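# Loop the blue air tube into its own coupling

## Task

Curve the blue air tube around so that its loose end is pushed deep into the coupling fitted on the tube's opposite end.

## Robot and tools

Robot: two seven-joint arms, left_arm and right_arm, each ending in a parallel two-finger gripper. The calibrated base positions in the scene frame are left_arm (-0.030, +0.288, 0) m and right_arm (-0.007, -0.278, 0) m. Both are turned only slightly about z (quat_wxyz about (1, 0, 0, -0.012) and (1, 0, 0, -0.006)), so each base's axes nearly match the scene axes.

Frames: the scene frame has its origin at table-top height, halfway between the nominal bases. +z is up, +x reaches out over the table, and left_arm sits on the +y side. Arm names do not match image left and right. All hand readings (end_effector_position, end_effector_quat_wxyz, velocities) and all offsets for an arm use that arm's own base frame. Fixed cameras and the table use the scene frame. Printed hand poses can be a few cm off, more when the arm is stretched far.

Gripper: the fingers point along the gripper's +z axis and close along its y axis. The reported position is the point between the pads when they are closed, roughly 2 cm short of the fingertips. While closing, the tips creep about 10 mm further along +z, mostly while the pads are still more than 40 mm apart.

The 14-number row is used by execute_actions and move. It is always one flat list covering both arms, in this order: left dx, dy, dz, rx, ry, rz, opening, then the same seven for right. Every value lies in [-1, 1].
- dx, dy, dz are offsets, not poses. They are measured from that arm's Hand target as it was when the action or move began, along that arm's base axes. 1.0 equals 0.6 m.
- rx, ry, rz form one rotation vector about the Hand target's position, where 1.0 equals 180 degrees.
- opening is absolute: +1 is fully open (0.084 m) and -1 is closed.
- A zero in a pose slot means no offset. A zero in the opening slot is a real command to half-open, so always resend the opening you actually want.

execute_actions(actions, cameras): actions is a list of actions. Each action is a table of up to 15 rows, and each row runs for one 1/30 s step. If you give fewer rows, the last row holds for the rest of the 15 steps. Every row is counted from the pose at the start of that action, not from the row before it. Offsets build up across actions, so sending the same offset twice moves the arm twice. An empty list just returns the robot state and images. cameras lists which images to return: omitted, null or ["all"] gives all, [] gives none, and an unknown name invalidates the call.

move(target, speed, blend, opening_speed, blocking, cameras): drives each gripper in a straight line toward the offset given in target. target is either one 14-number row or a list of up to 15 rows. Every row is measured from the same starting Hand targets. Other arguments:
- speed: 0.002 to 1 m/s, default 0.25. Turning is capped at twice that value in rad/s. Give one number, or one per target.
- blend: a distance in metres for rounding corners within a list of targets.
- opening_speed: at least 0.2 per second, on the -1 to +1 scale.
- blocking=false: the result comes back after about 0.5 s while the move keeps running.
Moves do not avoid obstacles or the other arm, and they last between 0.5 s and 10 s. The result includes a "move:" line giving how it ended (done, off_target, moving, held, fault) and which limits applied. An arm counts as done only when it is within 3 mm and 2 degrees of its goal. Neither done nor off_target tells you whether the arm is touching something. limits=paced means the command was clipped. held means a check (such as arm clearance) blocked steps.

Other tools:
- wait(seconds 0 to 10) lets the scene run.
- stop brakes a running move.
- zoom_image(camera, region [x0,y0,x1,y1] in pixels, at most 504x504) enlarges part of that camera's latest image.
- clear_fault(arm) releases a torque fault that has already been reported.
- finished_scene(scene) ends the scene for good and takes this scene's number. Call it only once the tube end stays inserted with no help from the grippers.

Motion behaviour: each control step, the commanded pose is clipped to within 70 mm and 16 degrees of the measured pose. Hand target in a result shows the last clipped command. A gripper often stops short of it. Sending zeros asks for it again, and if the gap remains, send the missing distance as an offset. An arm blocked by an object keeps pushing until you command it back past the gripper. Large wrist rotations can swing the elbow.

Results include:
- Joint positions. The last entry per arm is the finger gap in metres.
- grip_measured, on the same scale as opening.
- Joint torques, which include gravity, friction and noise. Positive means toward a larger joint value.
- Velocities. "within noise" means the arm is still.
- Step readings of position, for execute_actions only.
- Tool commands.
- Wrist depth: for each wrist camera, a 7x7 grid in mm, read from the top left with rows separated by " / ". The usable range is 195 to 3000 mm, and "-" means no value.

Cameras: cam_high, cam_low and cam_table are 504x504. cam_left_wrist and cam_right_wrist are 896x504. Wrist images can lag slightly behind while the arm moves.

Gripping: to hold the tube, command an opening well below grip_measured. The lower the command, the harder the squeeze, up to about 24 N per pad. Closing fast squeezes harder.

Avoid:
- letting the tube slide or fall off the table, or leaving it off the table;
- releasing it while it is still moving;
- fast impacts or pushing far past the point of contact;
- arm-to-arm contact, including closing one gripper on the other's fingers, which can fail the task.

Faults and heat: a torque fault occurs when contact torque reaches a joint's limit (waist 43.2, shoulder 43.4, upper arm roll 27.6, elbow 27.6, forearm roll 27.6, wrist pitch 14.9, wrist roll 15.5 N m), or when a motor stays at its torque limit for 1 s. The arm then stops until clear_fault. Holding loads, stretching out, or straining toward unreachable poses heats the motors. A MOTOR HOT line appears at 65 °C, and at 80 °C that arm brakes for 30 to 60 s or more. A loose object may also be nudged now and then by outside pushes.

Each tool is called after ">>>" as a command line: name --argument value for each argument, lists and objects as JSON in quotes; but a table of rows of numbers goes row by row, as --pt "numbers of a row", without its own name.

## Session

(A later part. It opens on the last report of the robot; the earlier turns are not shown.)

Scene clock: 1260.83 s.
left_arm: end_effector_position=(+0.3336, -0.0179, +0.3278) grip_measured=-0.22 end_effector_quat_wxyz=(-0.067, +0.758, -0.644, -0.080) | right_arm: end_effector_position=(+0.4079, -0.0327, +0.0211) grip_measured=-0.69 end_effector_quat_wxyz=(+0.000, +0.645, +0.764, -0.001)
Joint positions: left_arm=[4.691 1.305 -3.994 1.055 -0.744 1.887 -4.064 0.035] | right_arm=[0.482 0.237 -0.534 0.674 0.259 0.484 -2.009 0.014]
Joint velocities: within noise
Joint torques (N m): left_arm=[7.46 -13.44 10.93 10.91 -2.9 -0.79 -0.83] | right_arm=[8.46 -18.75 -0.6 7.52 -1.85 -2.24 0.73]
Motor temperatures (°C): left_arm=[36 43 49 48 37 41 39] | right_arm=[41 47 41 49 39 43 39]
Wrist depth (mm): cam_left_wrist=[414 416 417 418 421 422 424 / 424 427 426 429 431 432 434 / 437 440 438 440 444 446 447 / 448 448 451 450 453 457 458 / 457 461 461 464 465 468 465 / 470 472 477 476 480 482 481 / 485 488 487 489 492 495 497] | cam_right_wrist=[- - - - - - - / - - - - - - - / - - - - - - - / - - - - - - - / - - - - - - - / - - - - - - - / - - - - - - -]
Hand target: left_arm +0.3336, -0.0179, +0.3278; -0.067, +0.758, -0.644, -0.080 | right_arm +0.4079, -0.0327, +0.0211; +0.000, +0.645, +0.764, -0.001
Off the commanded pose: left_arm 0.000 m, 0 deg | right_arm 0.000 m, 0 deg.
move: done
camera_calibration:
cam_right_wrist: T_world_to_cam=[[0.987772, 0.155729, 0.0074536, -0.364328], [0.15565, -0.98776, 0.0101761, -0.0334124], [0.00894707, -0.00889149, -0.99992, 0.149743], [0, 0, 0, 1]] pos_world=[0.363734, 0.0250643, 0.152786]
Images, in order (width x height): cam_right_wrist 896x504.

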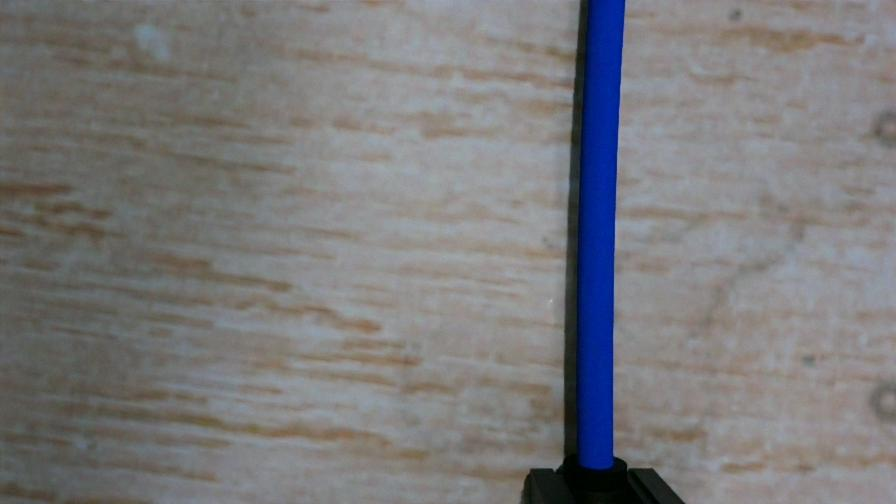

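>>> move --pt "0 0 0 0 0 0 -0.2 0.0 0 0.2 0 0 0 -1" --pt "0 0 0 0 0 0 -0.2 0.002 -0.0117 0.078 0.0327 0.0065 0 -1" --speed 0.08

Scene clock: 1277.90 s.
left_arm: end_effector_position=(+0.3336, -0.0179, +0.3278) grip_measured=-0.22 end_effector_quat_wxyz=(-0.067, +0.758, -0.644, -0.080) | right_arm: end_effector_position=(+0.4092, -0.0398, +0.0679) grip_measured=-0.69 end_effector_quat_wxyz=(-0.041, +0.644, +0.763, +0.032)
Joint positions: left_arm=[4.691 1.305 -3.994 1.055 -0.744 1.887 -4.064 0.035] | right_arm=[0.494 0.121 -0.625 0.728 0.27 0.682 -2.083 0.014]
Joint velocities: within noise
Joint torques (N m): left_arm=[7.18 -13.11 11.14 9.58 -2.98 -0.89 -0.65] | right_arm=[-9.87 -6.73 0.51 14.84 2.47 -0.45 -0.85]
Motor temperatures (°C): left_arm=[36 43 50 46 37 41 39] | right_arm=[41 47 40 48 39 43 39]
Wrist depth (mm): cam_left_wrist=[414 416 417 419 419 421 424 / 424 426 429 428 431 432 432 / 437 437 441 441 443 445 447 / 445 448 449 451 453 456 458 / 458 460 462 465 466 468 463 / 474 474 476 477 482 482 480 / 484 485 488 489 492 496 496] | cam_right_wrist=[213 213 213 212 211 212 211 / 211 210 210 210 209 209 209 / 208 208 208 208 207 207 207 / 206 206 205 205 205 205 204 / 204 204 204 203 203 202 202 / 202 201 201 201 201 200 200 / 200 199 199 199 199 198 198]
Hand target: left_arm +0.3336, -0.0179, +0.3278; -0.067, +0.758, -0.644, -0.080 | right_arm +0.4091, -0.0397, +0.0679; -0.041, +0.644, +0.763, +0.032
Off the commanded pose: left_arm 0.000 m, 0 deg | right_arm 0.000 m, 0 deg.
move: done
camera_calibration:
cam_left_wrist: T_world_to_cam=[[-0.984127, -0.176031, 0.0225331, 0.34451], [-0.166903, 0.961207, 0.219599, 0.0684018], [-0.0603151, 0.212352, -0.97533, 0.472731], [0, 0, 0, 1]] pos_world=[0.378971, -0.10549, 0.438285]
cam_right_wrist: T_world_to_cam=[[0.987884, 0.155158, 0.00342226, -0.36465], [0.154787, -0.983444, -0.0942315, -0.0334827], [-0.0112552, 0.0936195, -0.995544, 0.208552], [0, 0, 0, 1]] pos_world=[0.367762, 0.00412552, 0.205716]

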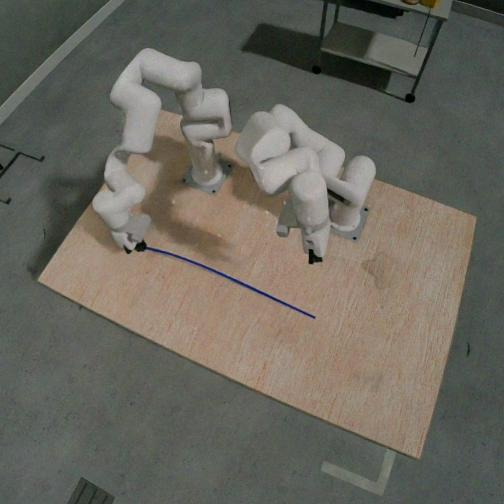

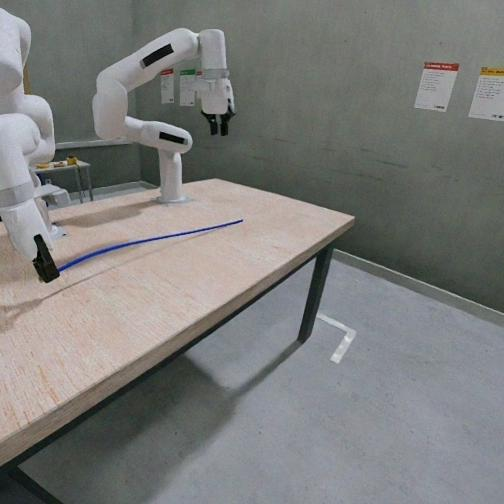

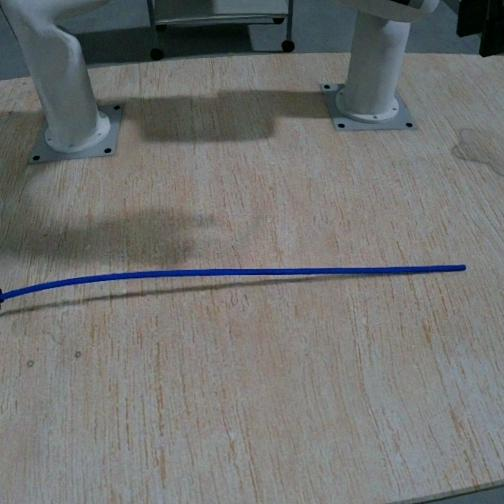

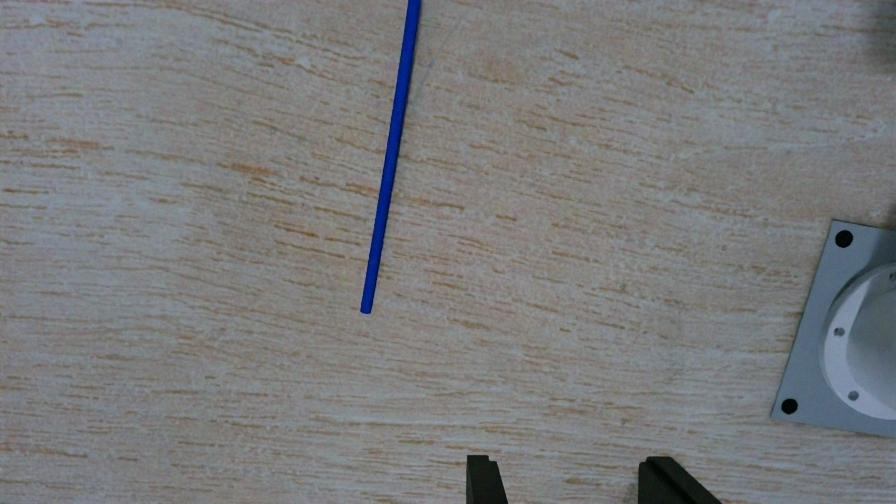

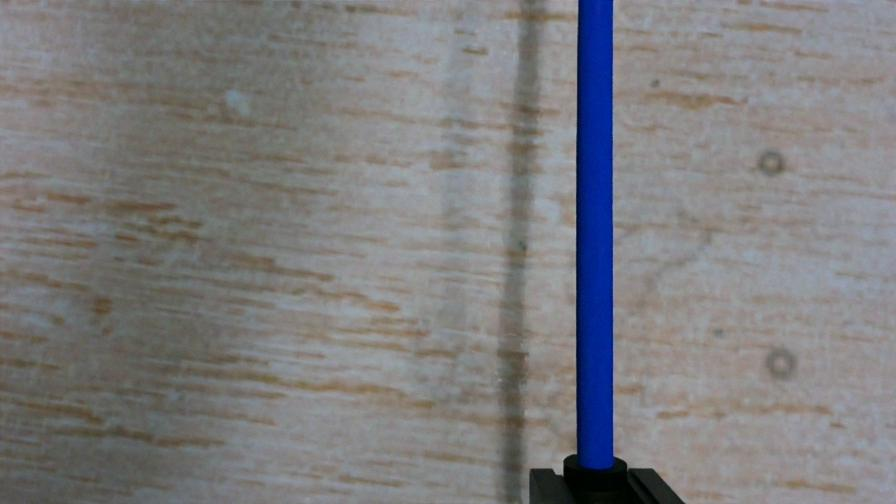

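>>> zoom_image --camera "cam_left_wrist" --region '[300, 0, 500, 340]'

>>> zoom_image --camera "cam_low" --region '[40, 203, 260, 283]'

Scaled by 1.482 from the camera's 896x504 image, which has a finer 1280x720 frame.

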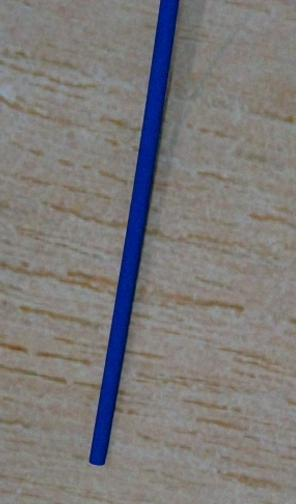

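Scaled by 2.291 from the camera's 504x504 image, which has a finer 720x720 frame.

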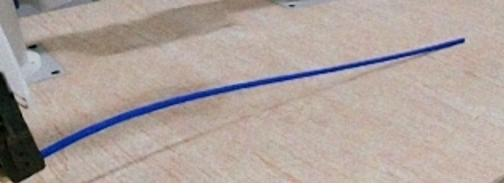

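>>> move --target '[0,0,0,0,0,0,-0.2,0,0,0.12,0,0,0,-1]' --speed 0.08 --cameras '["cam_low","cam_table","cam_left_wrist"]'

Scene clock: 1299.10 s.
left_arm: end_effector_position=(+0.3336, -0.0179, +0.3278) grip_measured=-0.22 end_effector_quat_wxyz=(-0.067, +0.758, -0.644, -0.080) | right_arm: end_effector_position=(+0.4091, -0.0397, +0.1399) grip_measured=-0.69 end_effector_quat_wxyz=(-0.041, +0.644, +0.763, +0.032)
Joint positions: left_arm=[4.691 1.305 -3.994 1.055 -0.744 1.887 -4.064 0.035] | right_arm=[0.503 -0.07 -0.64 0.789 0.074 0.881 -1.922 0.014]
Joint velocities: within noise
Joint torques (N m): left_arm=[7.2 -13.24 11.5 8.83 -2.8 -1.19 -0.49] | right_arm=[-9.71 -16.3 2.66 16.24 -1.83 -0.46 0.81]
Motor temperatures (°C): left_arm=[36 43 51 45 37 41 39] | right_arm=[41 46 40 52 39 42 39]
Wrist depth (mm): cam_left_wrist=[414 416 417 420 421 422 423 / 424 427 427 427 429 432 434 / 436 438 440 440 443 445 447 / 447 449 449 452 453 455 458 / 459 460 462 466 466 468 463 / 473 473 477 478 479 482 482 / 483 485 487 489 493 495 499] | cam_right_wrist=[288 287 287 286 286 286 285 / 285 284 284 283 282 282 282 / 282 281 281 280 280 279 279 / 278 278 277 277 277 276 276 / 275 275 274 274 274 274 273 / 272 272 271 271 270 270 270 / 270 269 269 269 269 268 267]
Hand target: left_arm +0.3336, -0.0179, +0.3278; -0.067, +0.758, -0.644, -0.080 | right_arm +0.4091, -0.0397, +0.1399; -0.041, +0.644, +0.763, +0.032
Off the commanded pose: left_arm 0.000 m, 0 deg | right_arm 0.000 m, 0 deg.
move: done
camera_calibration:
cam_left_wrist: T_world_to_cam=[[-0.984127, -0.176031, 0.0225331, 0.34451], [-0.166903, 0.961207, 0.219599, 0.0684018], [-0.0603151, 0.212352, -0.97533, 0.472731], [0, 0, 0, 1]] pos_world=[0.378971, -0.10549, 0.438285]
Images, in order (width x height): cam_low 504x504, cam_table 504x504, cam_left_wrist 896x504.

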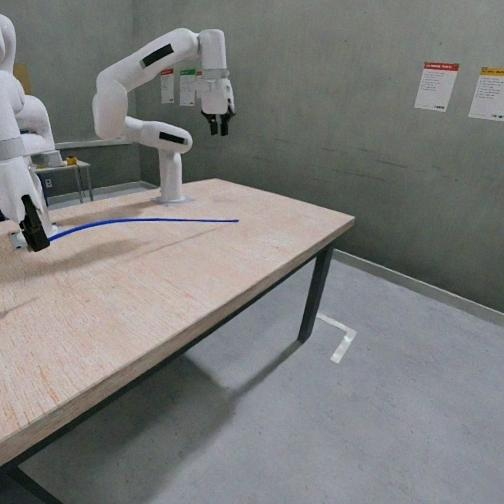

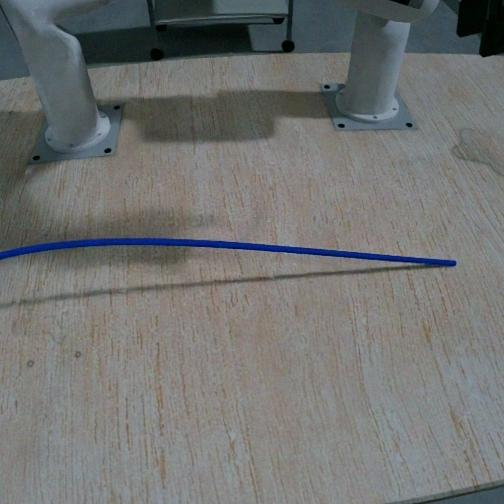

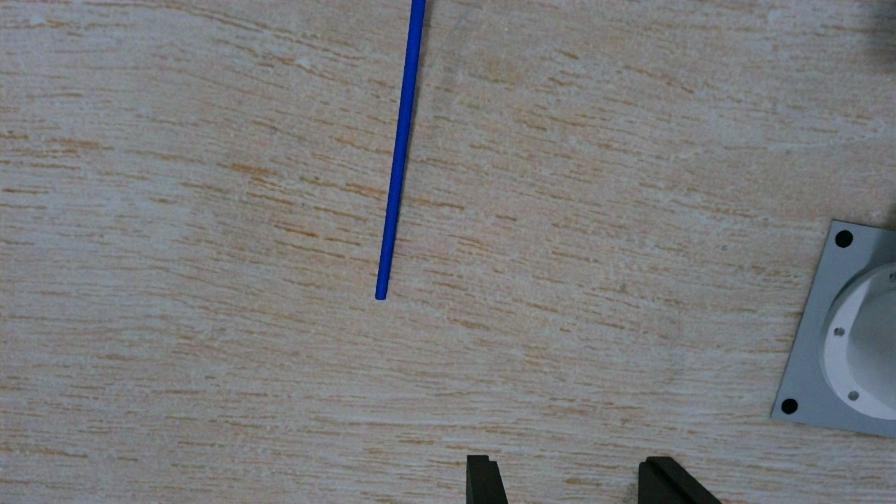

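>>> move --pt "0 0 0 0 0 0 -0.2 0 0 0.1 0 0 0 -1" --pt "0 0 0 0 0 0 -0.2 0 0 -0.05 0 0 0 -1" --speed 0.06 --cameras '["cam_low","cam_table","cam_left_wrist"]'

Scene clock: 1309.00 s.
left_arm: end_effector_position=(+0.3336, -0.0179, +0.3278) grip_measured=-0.22 end_effector_quat_wxyz=(-0.067, +0.758, -0.644, -0.080) | right_arm: end_effector_position=(+0.4091, -0.0398, +0.1099) grip_measured=-0.69 end_effector_quat_wxyz=(-0.041, +0.644, +0.763, +0.032)
Joint positions: left_arm=[4.691 1.305 -3.994 1.055 -0.744 1.887 -4.064 0.035] | right_arm=[0.507 0.002 -0.646 0.756 0.139 0.795 -1.978 0.014]
Joint velocities: within noise
Joint torques (N m): left_arm=[7.4 -12.98 11.82 7.54 -2.78 -1.28 -0.19] | right_arm=[9.03 -5.41 -2.21 9.73 2.33 -2.2 -0.82]
Motor temperatures (°C): left_arm=[36 43 51 45 37 41 39] | right_arm=[41 46 40 53 39 42 39]
Wrist depth (mm): cam_left_wrist=[415 416 416 418 420 422 424 / 425 427 428 429 431 433 435 / 437 440 440 439 443 445 447 / 447 449 451 452 454 455 455 / 460 460 463 464 466 468 464 / 472 474 475 477 480 482 480 / 483 484 487 490 490 493 495] | cam_right_wrist=[257 257 256 256 256 255 255 / 254 253 253 253 252 252 252 / 251 251 251 250 250 249 249 / 248 248 248 248 247 246 246 / 246 246 245 245 245 244 244 / 243 243 243 242 242 241 241 / 241 240 240 240 240 239 239]
Hand target: left_arm +0.3336, -0.0179, +0.3278; -0.067, +0.758, -0.644, -0.080 | right_arm +0.4091, -0.0397, +0.1099; -0.041, +0.644, +0.763, +0.032
Off the commanded pose: left_arm 0.000 m, 0 deg | right_arm 0.000 m, 0 deg.
move: done
camera_calibration:
cam_left_wrist: T_world_to_cam=[[-0.984127, -0.176031, 0.0225331, 0.34451], [-0.166903, 0.961207, 0.219599, 0.0684018], [-0.0603151, 0.212352, -0.97533, 0.472731], [0, 0, 0, 1]] pos_world=[0.378971, -0.10549, 0.438285]
Images, in order (width x height): cam_low 504x504, cam_table 504x504, cam_left_wrist 896x504.

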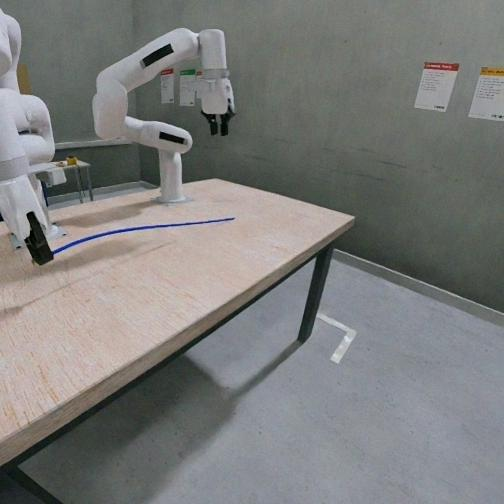

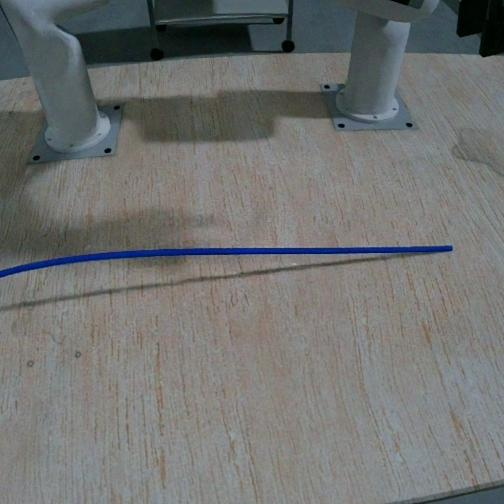

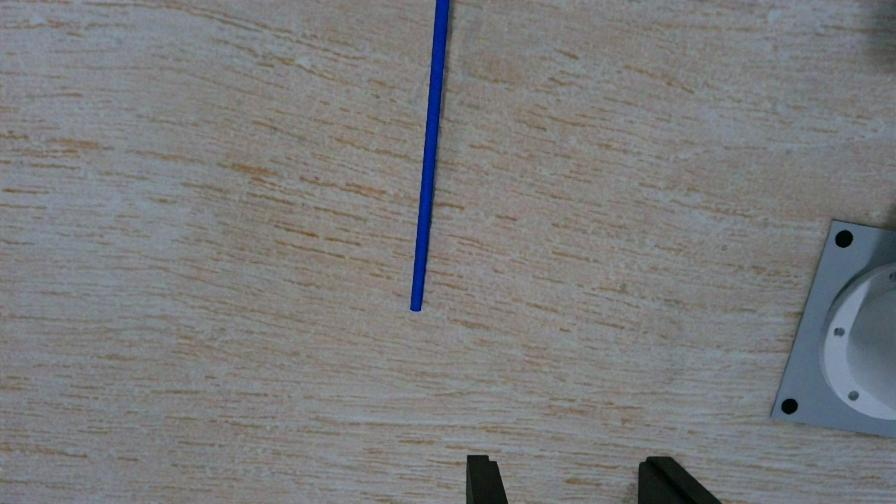

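>>> move --target '[0.0727,-0.0952,-0.38,0,0,-0.026,0,0,0,0,0,0,0,-1]' --speed 0.12 --cameras '["cam_low","cam_table","cam_left_wrist"]'

Scene clock: 1319.20 s.
left_arm: end_effector_position=(+0.3772, -0.0751, +0.0999) grip_measured=-0.01 end_effector_quat_wxyz=(-0.071, +0.731, -0.675, -0.078) | right_arm: end_effector_position=(+0.4091, -0.0397, +0.1099) grip_measured=-0.69 end_effector_quat_wxyz=(-0.041, +0.644, +0.763, +0.032)
Joint positions: left_arm=[4.538 1.599 -4.501 0.803 -1.26 1.636 -4.169 0.044] | right_arm=[0.507 0.002 -0.646 0.756 0.139 0.795 -1.978 0.014]
Joint velocities: within noise
Joint torques (N m): left_arm=[0.06 -13.12 12.9 6.18 -2.86 -3.09 -0.97] | right_arm=[8.92 -5.36 -0.38 11.26 2.44 -1.78 -0.71]
Motor temperatures (°C): left_arm=[36 43 51 45 37 41 39] | right_arm=[41 46 40 51 39 42 39]
Wrist depth (mm): cam_left_wrist=[199 200 200 201 202 203 204 / 204 205 205 206 207 208 209 / 210 210 211 212 213 214 214 / 214 215 216 217 218 219 220 / 220 220 222 223 224 225 225 / 227 228 229 229 229 232 232 / 233 234 234 235 235 238 239] | cam_right_wrist=[257 256 256 256 255 255 255 / 254 253 253 253 252 252 252 / 251 251 251 250 250 250 249 / 248 248 247 247 247 247 246 / 246 246 245 245 245 244 244 / 243 243 242 242 241 241 241 / 241 240 240 240 240 239 239]
Hand target: left_arm +0.3773, -0.0750, +0.0998; -0.071, +0.731, -0.674, -0.078 | right_arm +0.4091, -0.0397, +0.1099; -0.041, +0.644, +0.763, +0.032
Off the commanded pose: left_arm 0.000 m, 0 deg | right_arm 0.000 m, 0 deg.
move: done
camera_calibration:
cam_left_wrist: T_world_to_cam=[[-0.995226, -0.0949681, 0.0225013, 0.392792], [-0.0877531, 0.971641, 0.219576, 0.151648], [-0.0427159, 0.216553, -0.975336, 0.258804], [0, 0, 0, 1]] pos_world=[0.415279, -0.166089, 0.210285]
Images, in order (width x height): cam_low 504x504, cam_table 504x504, cam_left_wrist 896x504.

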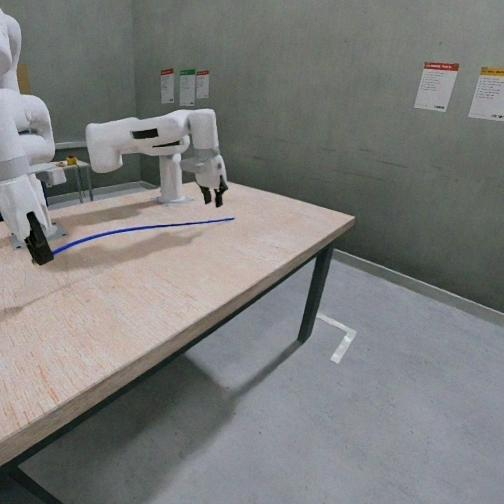

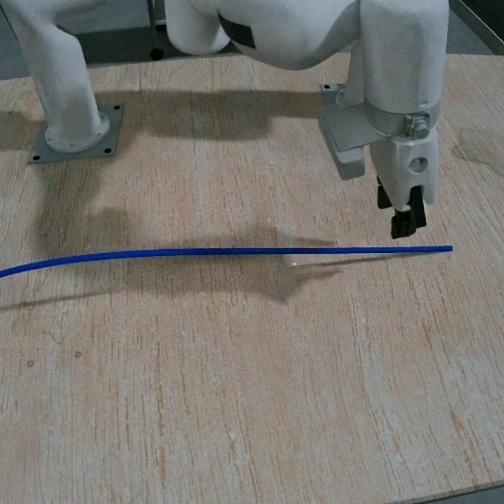

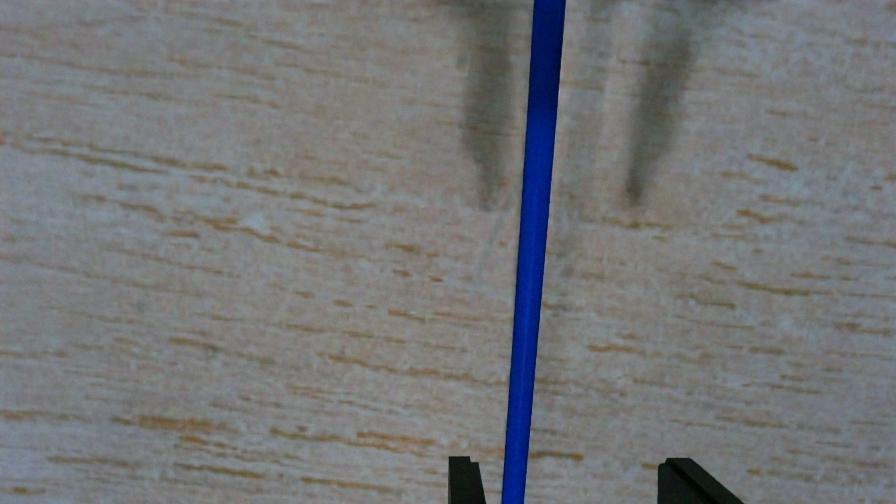

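>>> move --pt "-0.002 0 -0.1 0 0 -0.008 0 0 0 0 0 0 0 -1" --pt "-0.002 0 -0.1265 0 0 -0.008 0 0 0 0 0 0 0 -1" --speed '[0.1,0.03]' --cameras '["cam_low","cam_table","cam_left_wrist"]'

>>> zoom_image --camera "cam_table" --region '[300, 180, 480, 300]'

>>> zoom_image --camera "cam_low" --region '[160, 190, 260, 250]'

Scene clock: 1329.60 s.
left_arm: end_effector_position=(+0.3761, -0.0750, +0.0240) grip_measured=-0.01 end_effector_quat_wxyz=(-0.072, +0.722, -0.684, -0.077) | right_arm: end_effector_position=(+0.4091, -0.0397, +0.1099) grip_measured=-0.69 end_effector_quat_wxyz=(-0.041, +0.644, +0.763, +0.032)
Joint positions: left_arm=[4.5 1.664 -4.701 0.762 -1.446 1.539 -4.17 0.044] | right_arm=[0.507 0.002 -0.646 0.756 0.139 0.795 -1.978 0.014]
Joint velocities: within noise
Joint torques (N m): left_arm=[-6.73 -12.39 12.65 -4.19 -3.3 -3.06 -1.17] | right_arm=[8.62 -5.71 -0.62 13.08 2.42 -1.42 -0.72]
Motor temperatures (°C): left_arm=[36 43 52 44 37 42 39] | right_arm=[41 45 40 51 39 42 39]
Wrist depth (mm): cam_left_wrist=[- - - - - - - / - - - - - - - / - - - - - - - / - - - - - - - / - - - - - - - / - - - - - - - / - - - - - - -] | cam_right_wrist=[257 256 256 256 255 255 254 / 254 253 253 253 252 252 252 / 251 251 251 250 250 250 249 / 249 248 248 248 247 246 246 / 246 246 245 245 244 244 244 / 243 243 242 242 242 241 241 / 241 240 240 240 240 239 239]
Hand target: left_arm +0.3761, -0.0750, +0.0239; -0.072, +0.722, -0.684, -0.077 | right_arm +0.4091, -0.0397, +0.1099; -0.041, +0.644, +0.763, +0.032
Off the commanded pose: left_arm 0.000 m, 0 deg | right_arm 0.000 m, 0 deg.
move: done
camera_calibration:
cam_left_wrist: T_world_to_cam=[[-0.997286, -0.0700766, 0.0225783, 0.395971], [-0.0634366, 0.973533, 0.219567, 0.159155], [-0.0373672, 0.217539, -0.975336, 0.182778], [0, 0, 0, 1]] pos_world=[0.411822, -0.166956, 0.134385]
Images, in order (width x height): cam_low 504x504, cam_table 504x504, cam_left_wrist 896x504.

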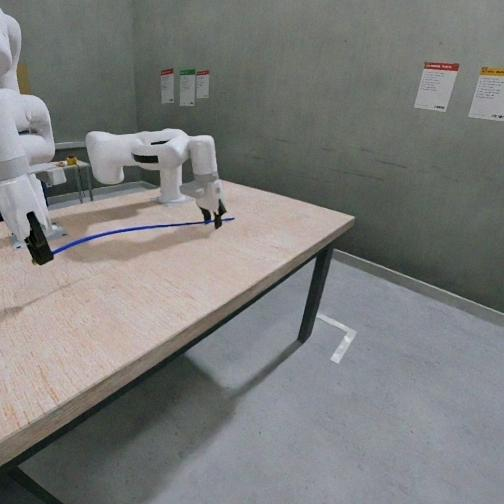

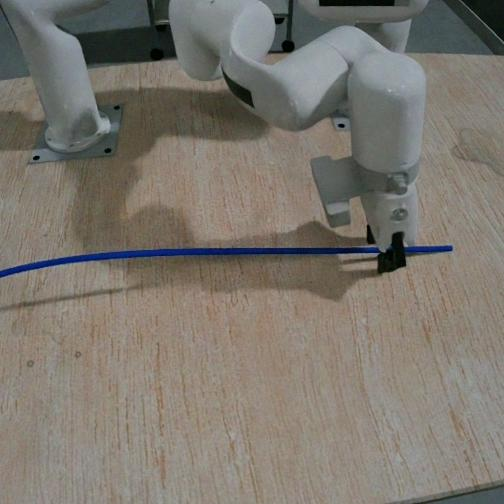

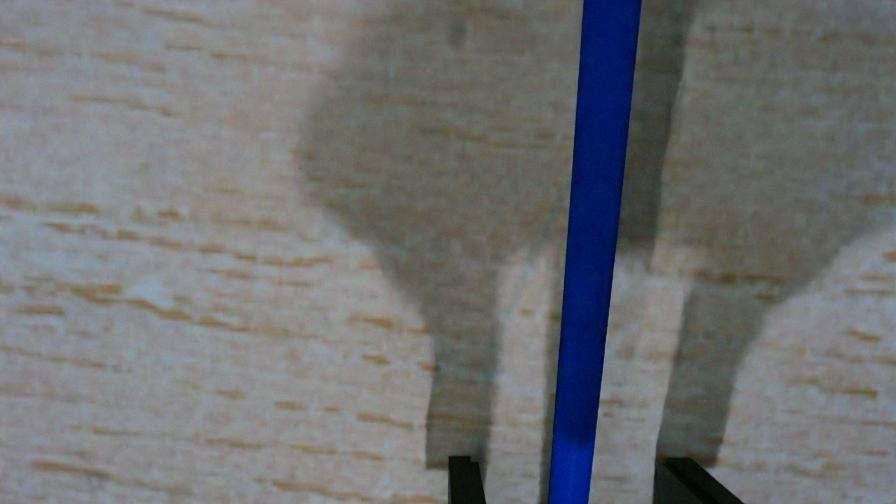

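Scaled by 2.800 from the camera's 504x504 image, which has a finer 720x720 frame.

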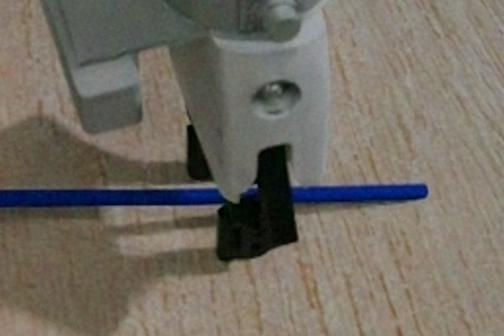

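Scaled by 5.040 from the camera's 504x504 image, which has a finer 720x720 frame.

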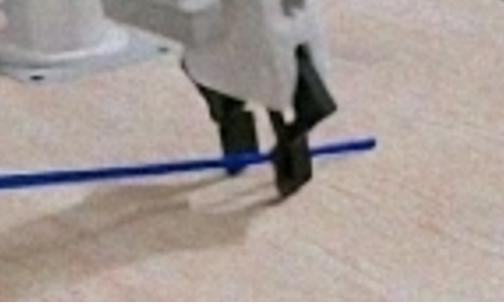

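>>> move --target '[0,0,0,0,0,0,-1,0,0,0,0,0,0,-1]' --speed 0.05 --opening_speed 0.6 --cameras '["cam_low","cam_table","cam_left_wrist"]'

>>> zoom_image --camera "cam_table" --region '[360, 220, 480, 300]'

>>> zoom_image --camera "cam_low" --region '[160, 190, 260, 250]'

Scene clock: 1343.87 s.
left_arm: end_effector_position=(+0.3761, -0.0750, +0.0239) grip_measured=-0.83 end_effector_quat_wxyz=(-0.072, +0.722, -0.684, -0.077) | right_arm: end_effector_position=(+0.4091, -0.0397, +0.1099) grip_measured=-0.69 end_effector_quat_wxyz=(-0.041, +0.644, +0.763, +0.032)
Joint positions: left_arm=[4.5 1.664 -4.701 0.762 -1.446 1.539 -4.17 0.008] | right_arm=[0.507 0.002 -0.646 0.756 0.139 0.795 -1.978 0.014]
Joint velocities: within noise
Joint torques (N m): left_arm=[-6.22 -13.79 12.86 1.88 -2.91 -2.62 -1.03] | right_arm=[8.14 -5.64 -0.85 12.93 2.48 -0.92 -0.76]
Motor temperatures (°C): left_arm=[36 43 53 44 37 43 39] | right_arm=[41 45 40 52 39 42 39]
Wrist depth (mm): cam_left_wrist=[- - - - - - - / - - - - - - - / - - - - - - - / - - - - - - - / - - - - - - - / - - - - - - - / - - - - - - -] | cam_right_wrist=[257 256 256 256 255 255 255 / 254 254 253 253 252 252 252 / 252 251 251 250 250 249 249 / 248 248 248 247 247 246 246 / 246 245 245 245 244 244 244 / 243 243 242 242 241 241 241 / 241 240 240 240 240 239 239]
Hand target: left_arm +0.3761, -0.0750, +0.0239; -0.072, +0.722, -0.684, -0.077 | right_arm +0.4091, -0.0397, +0.1099; -0.041, +0.644, +0.763, +0.032
Off the commanded pose: left_arm 0.000 m, 0 deg | right_arm 0.000 m, 0 deg.
move: done
camera_calibration:
cam_left_wrist: T_world_to_cam=[[-0.997286, -0.0700766, 0.0225783, 0.395971], [-0.0634366, 0.973533, 0.219567, 0.159155], [-0.0373672, 0.217539, -0.975336, 0.182778], [0, 0, 0, 1]] pos_world=[0.411822, -0.166956, 0.134385]
Images, in order (width x height): cam_low 504x504, cam_table 504x504, cam_left_wrist 896x504.

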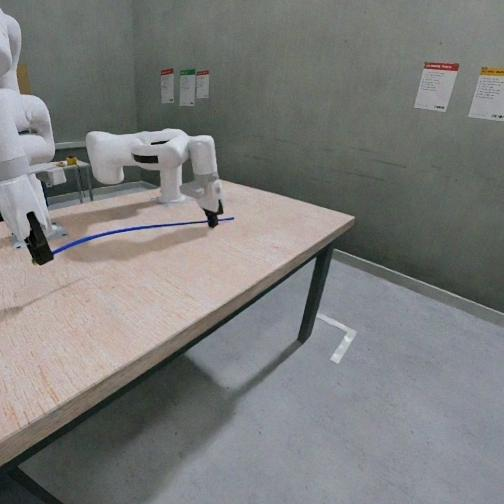

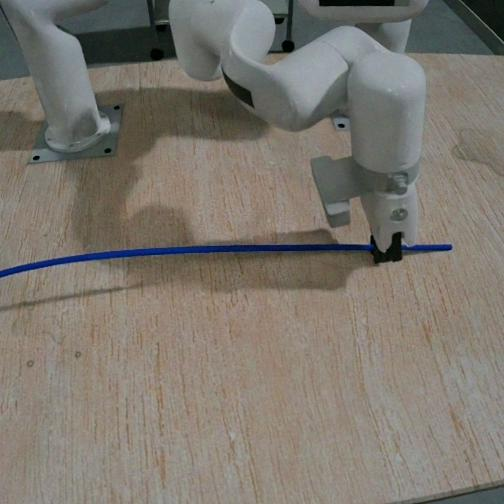

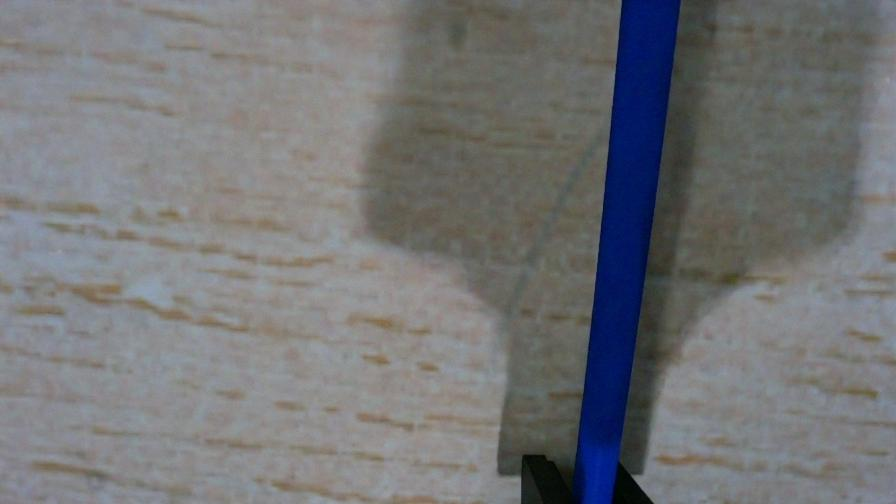

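Scaled by 4.200 from the camera's 504x504 image, which has a finer 720x720 frame.

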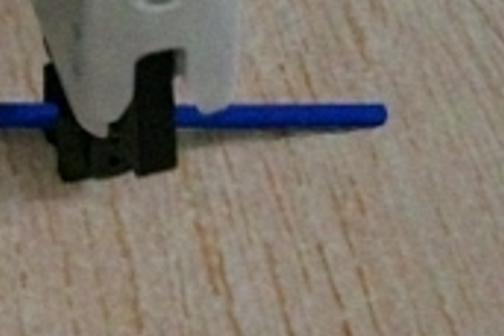

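Scaled by 5.040 from the camera's 504x504 image, which has a finer 720x720 frame.

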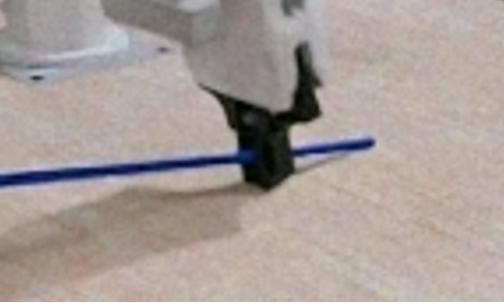

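>>> move --target '[-0.0692,0.0037,0.003,0,0,0.0345,-1,0,0,-0.133,-0.0327,-0.0065,0,-1]' --speed 0.05 --cameras '["cam_low","cam_table","cam_left_wrist","cam_right_wrist"]'

>>> zoom_image --camera "cam_low" --region '[40, 183, 260, 303]'

Scene clock: 1354.47 s.
left_arm: end_effector_position=(+0.3346, -0.0728, +0.0257) grip_measured=-0.83 end_effector_quat_wxyz=(-0.067, +0.758, -0.643, -0.080) | right_arm: end_effector_position=(+0.4091, -0.0397, +0.0301) grip_measured=-0.69 end_effector_quat_wxyz=(+0.000, +0.645, +0.764, -0.001)
Joint positions: left_arm=[4.378 1.664 -4.699 0.643 -1.425 1.567 -4.277 0.008] | right_arm=[0.52 0.219 -0.592 0.682 0.249 0.513 -2.018 0.014]
Joint velocities: within noise
Joint torques (N m): left_arm=[-3.55 -7.88 15.48 -9.97 5.72 -0.64 -1.11] | right_arm=[-14.47 -6.91 -4.07 10.26 1.92 -3.08 -0.79]
Motor temperatures (°C): left_arm=[36 43 53 44 37 43 39] | right_arm=[41 45 40 51 39 42 39]
Wrist depth (mm): cam_left_wrist=[- - - - - - - / - - - - - - - / - - - - - - - / - - - - - - - / - - - - - - - / - - - - - - - / - - - - - - -] | cam_right_wrist=[- - - - - - - / - - - - - - - / - - - - - - - / - - - - - - - / - - - - - - - / - - - - - - - / - - - - - - -]
Hand target: left_arm +0.3345, -0.0728, +0.0257; -0.067, +0.758, -0.643, -0.081 | right_arm +0.4091, -0.0397, +0.0301; +0.000, +0.645, +0.764, -0.001
Off the commanded pose: left_arm 0.000 m, 0 deg | right_arm 0.000 m, 0 deg.
move: done
camera_calibration:
cam_left_wrist: T_world_to_cam=[[-0.983864, -0.177479, 0.0226391, 0.342294], [-0.168301, 0.960987, 0.219498, 0.188192], [-0.0607123, 0.212146, -0.97535, 0.189924], [0, 0, 0, 1]] pos_world=[0.379974, -0.160392, 0.136185]
cam_right_wrist: T_world_to_cam=[[0.987758, 0.155824, 0.00725527, -0.364457], [0.155748, -0.987745, 0.0101448, -0.0406373], [0.00874717, -0.00889066, -0.999922, 0.158843], [0, 0, 0, 1]] pos_world=[0.364935, 0.0180642, 0.161887]
Images, in order (width x height): cam_low 504x504, cam_table 504x504, cam_left_wrist 896x504, cam_right_wrist 896x504.

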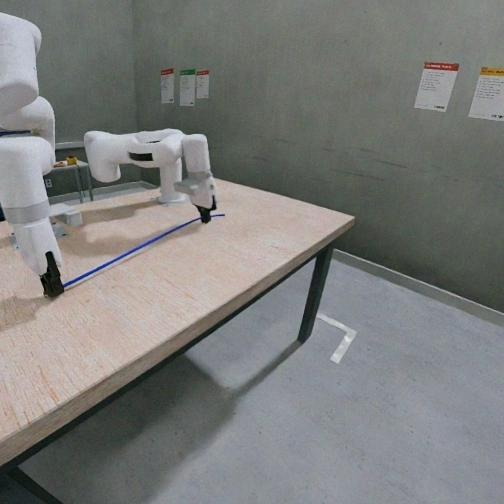

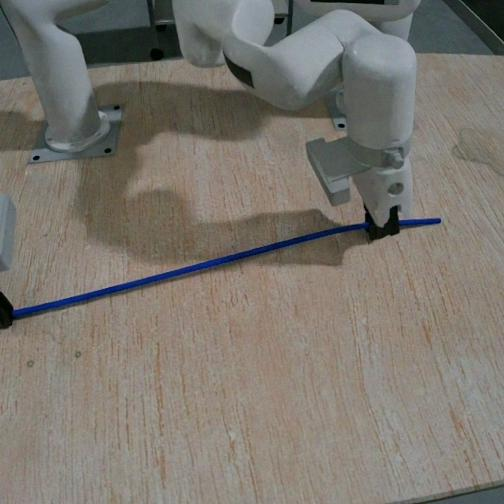

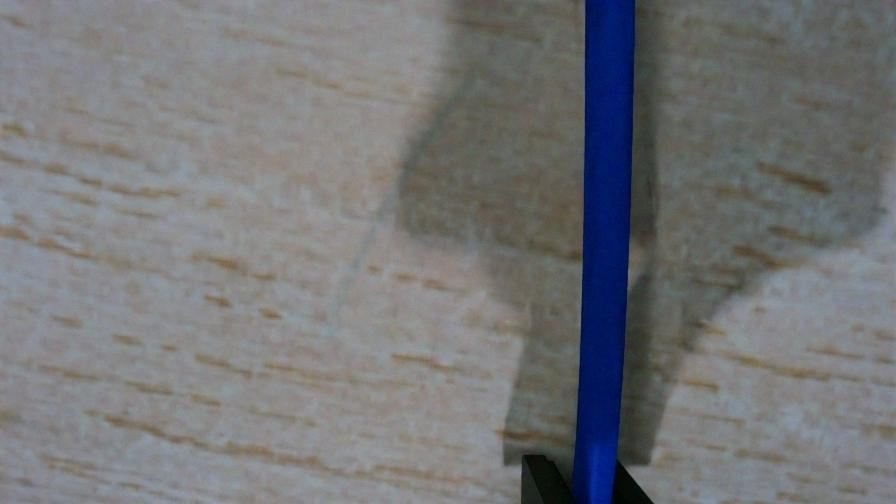

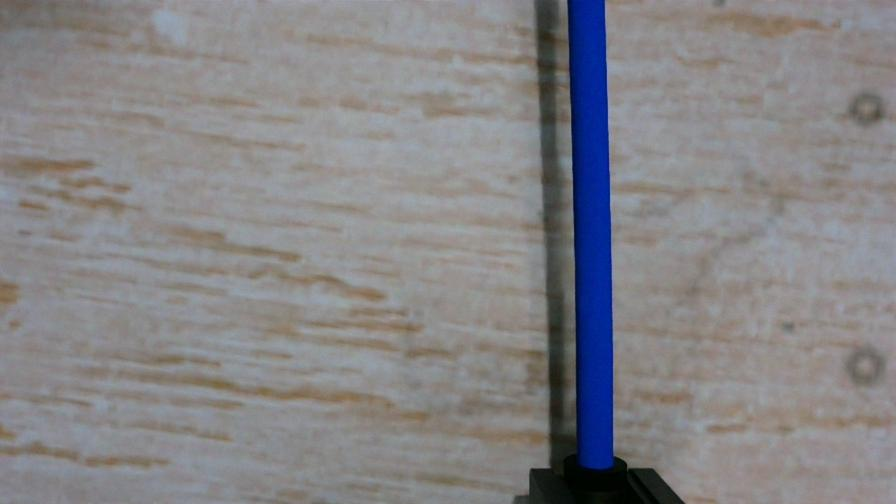

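Scaled by 2.291 from the camera's 504x504 image, which has a finer 720x720 frame.

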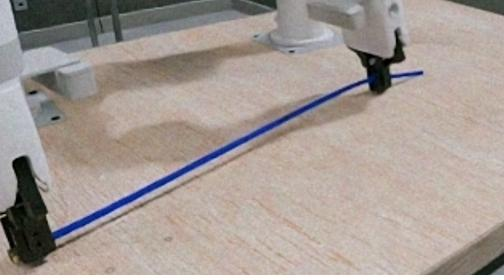

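>>> move --pt "0.0187 0.014 0 0 0 -0.1046 -1 0.0037 0.0145 0 0 0 0.095 -1" --pt "0.0407 0.0084 0 0 0 -0.2091 -1 0.0058 0.0407 0 0 0 0.19 -1" --pt "0.0633 -0.0075 0 0 0 -0.3137 -1 0.0073 0.0772 0 0 0 0.285 -1" --pt "0.0863 -0.0318 0 0 0 -0.4182 -1 0.0088 0.1222 0 0 0 0.38 -1" --pt "0.1088 -0.0623 0 0 0 -0.5228 -1 0.011 0.1728 0 0 0 0.475 -1" --speed 0.13 --blend 0.008 --cameras '["cam_low","cam_table"]'

Scene clock: 1367.23 s.
left_arm: end_effector_position=(+0.3998, -0.1102, +0.0257) grip_measured=-0.83 end_effector_quat_wxyz=(+0.105, -0.046, +0.993, +0.006) | right_arm: end_effector_position=(+0.4157, +0.0640, +0.0301) grip_measured=-0.69 end_effector_quat_wxyz=(+0.000, -0.045, +0.999, -0.001)
Joint positions: left_arm=[4.411 1.654 -4.723 0.651 -1.734 1.448 -2.613 0.008] | right_arm=[0.467 0.213 -0.302 0.711 0.127 0.51 -3.172 0.014]
Joint velocities: within noise
Joint torques (N m): left_arm=[7.78 -19.65 17 1.9 -3.29 -0.39 1.51] | right_arm=[-7.84 -9.17 0.11 13.58 1.91 -0.61 -0.9]
Motor temperatures (°C): left_arm=[36 43 54 44 37 43 39] | right_arm=[41 46 40 52 39 42 39]
Wrist depth (mm): cam_left_wrist=[- - - - - - - / - - - - - - - / - - - - - - - / - - - - - - - / - - - - - - - / - - - - - - - / - - - - - - -] | cam_right_wrist=[- - - - - - - / - - - - - - - / - - - - - - - / - - - - - - - / - - - - - - - / - - - - - - - / - - - - - - -]
Hand target: left_arm +0.3998, -0.1102, +0.0257; +0.105, -0.046, +0.993, +0.006 | right_arm +0.4157, +0.0639, +0.0301; +0.000, -0.045, +0.999, -0.001
Off the commanded pose: left_arm 0.000 m, 0 deg | right_arm 0.000 m, 0 deg.
move: done
Images, in order (width x height): cam_low 504x504, cam_table 504x504.

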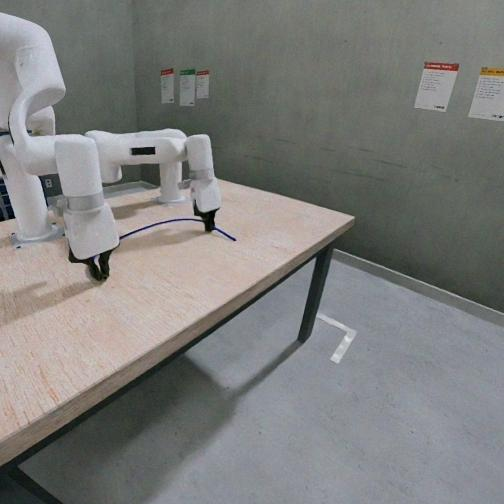

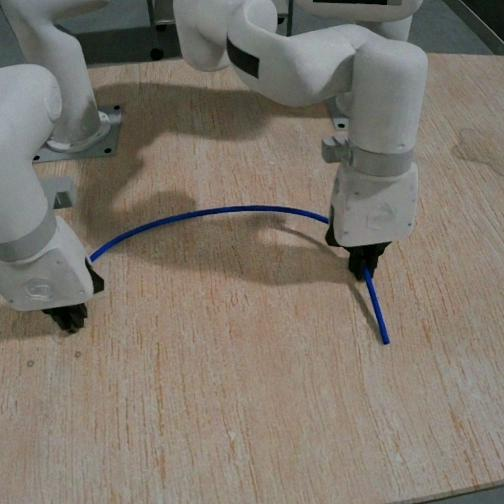

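>>> move --pt "0.021 -0.033 0 0 0 -0.1046 -1 0.0033 0.0535 0 0 0 0.095 -1" --pt "0.0409 -0.0657 0 0 0 -0.2091 -1 0.008 0.1067 0 0 0 0.19 -1" --pt "0.0589 -0.0945 0 0 0 -0.3137 -1 0.0143 0.156 0 0 0 0.285 -1" --pt "0.0754 -0.1168 0 0 0 -0.4182 -1 0.0223 0.1989 0 0 0 0.38 -1" --pt "0.0904 -0.1297 0 0 0 -0.5228 -1 0.0315 0.232 0 0 0 0.475 -1" --speed 0.12 --blend 0.008 --cameras '["cam_low","cam_table"]'

>>> zoom_image --camera "cam_low" --region '[100, 203, 260, 303]'

>>> zoom_image --camera "cam_table" --region '[120, 200, 380, 360]'

Scene clock: 1379.83 s.
left_arm: end_effector_position=(+0.4541, -0.1880, +0.0257) grip_measured=-0.83 end_effector_quat_wxyz=(+0.075, +0.696, +0.710, -0.073) | right_arm: end_effector_position=(+0.4346, +0.2031, +0.0301) grip_measured=-0.69 end_effector_quat_wxyz=(-0.001, +0.711, -0.703, +0.000)
Joint positions: left_arm=[4.73 1.618 -4.658 1.021 -1.766 1.748 -1.048 0.008] | right_arm=[0.428 0.35 0.01 0.935 -0.006 0.584 -4.282 0.014]
Joint velocities: within noise
Joint torques (N m): left_arm=[7.88 -27.48 19.22 2.74 3.51 0.1 1.58] | right_arm=[-8.64 -7.88 2.69 10.53 -1.26 0.09 -0.88]
Motor temperatures (°C): left_arm=[36 43 57 44 37 42 39] | right_arm=[41 46 40 52 39 42 39]
Wrist depth (mm): cam_left_wrist=[- - - - - - - / - - - - - - - / - - - - - - - / - - - - - - - / - - - - - - - / - - - - - - - / - - - - - - -] | cam_right_wrist=[- - - - - - - / - - - - - - - / - - - - - - - / - - - - - - - / - - - - - - - / - - - - - - - / - - - - - - -]
Hand target: left_arm +0.4541, -0.1880, +0.0257; +0.075, +0.696, +0.710, -0.073 | right_arm +0.4346, +0.2031, +0.0301; -0.001, +0.711, -0.703, +0.000
Off the commanded pose: left_arm 0.000 m, 0 deg | right_arm 0.000 m, 0 deg.
move: done
Images, in order (width x height): cam_low 504x504, cam_table 504x504.

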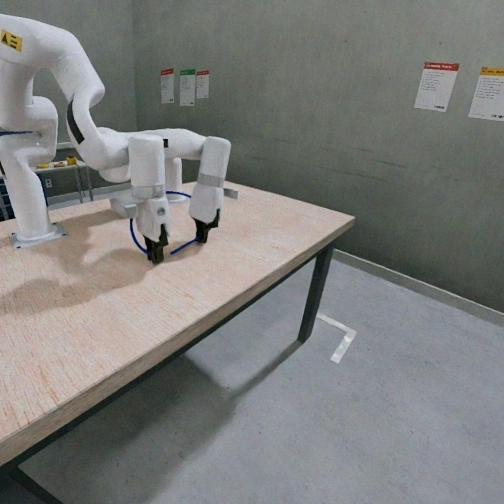

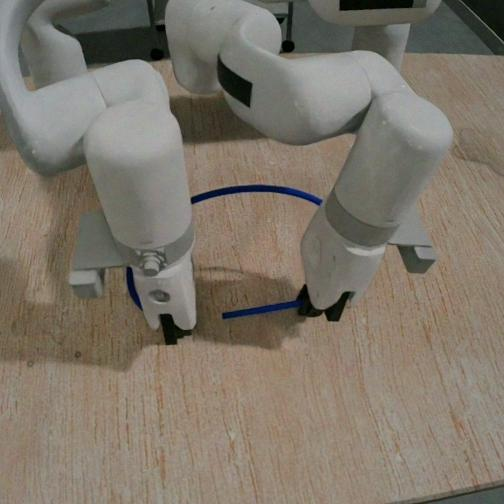

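Scaled by 3.150 from the camera's 504x504 image, which has a finer 720x720 frame.

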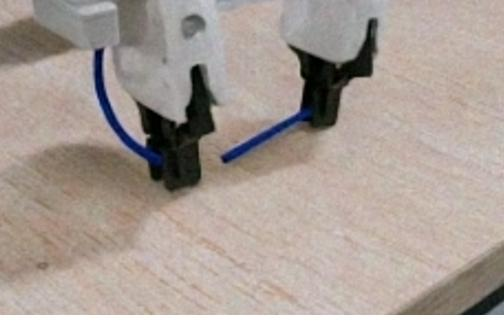

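Scaled by 1.938 from the camera's 504x504 image, which has a finer 720x720 frame.

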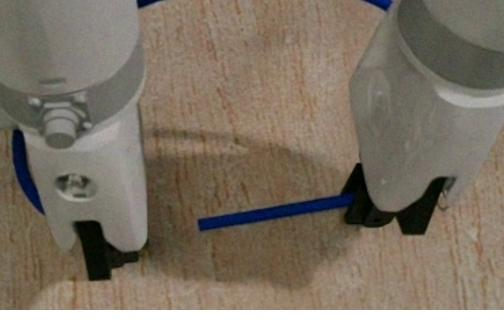

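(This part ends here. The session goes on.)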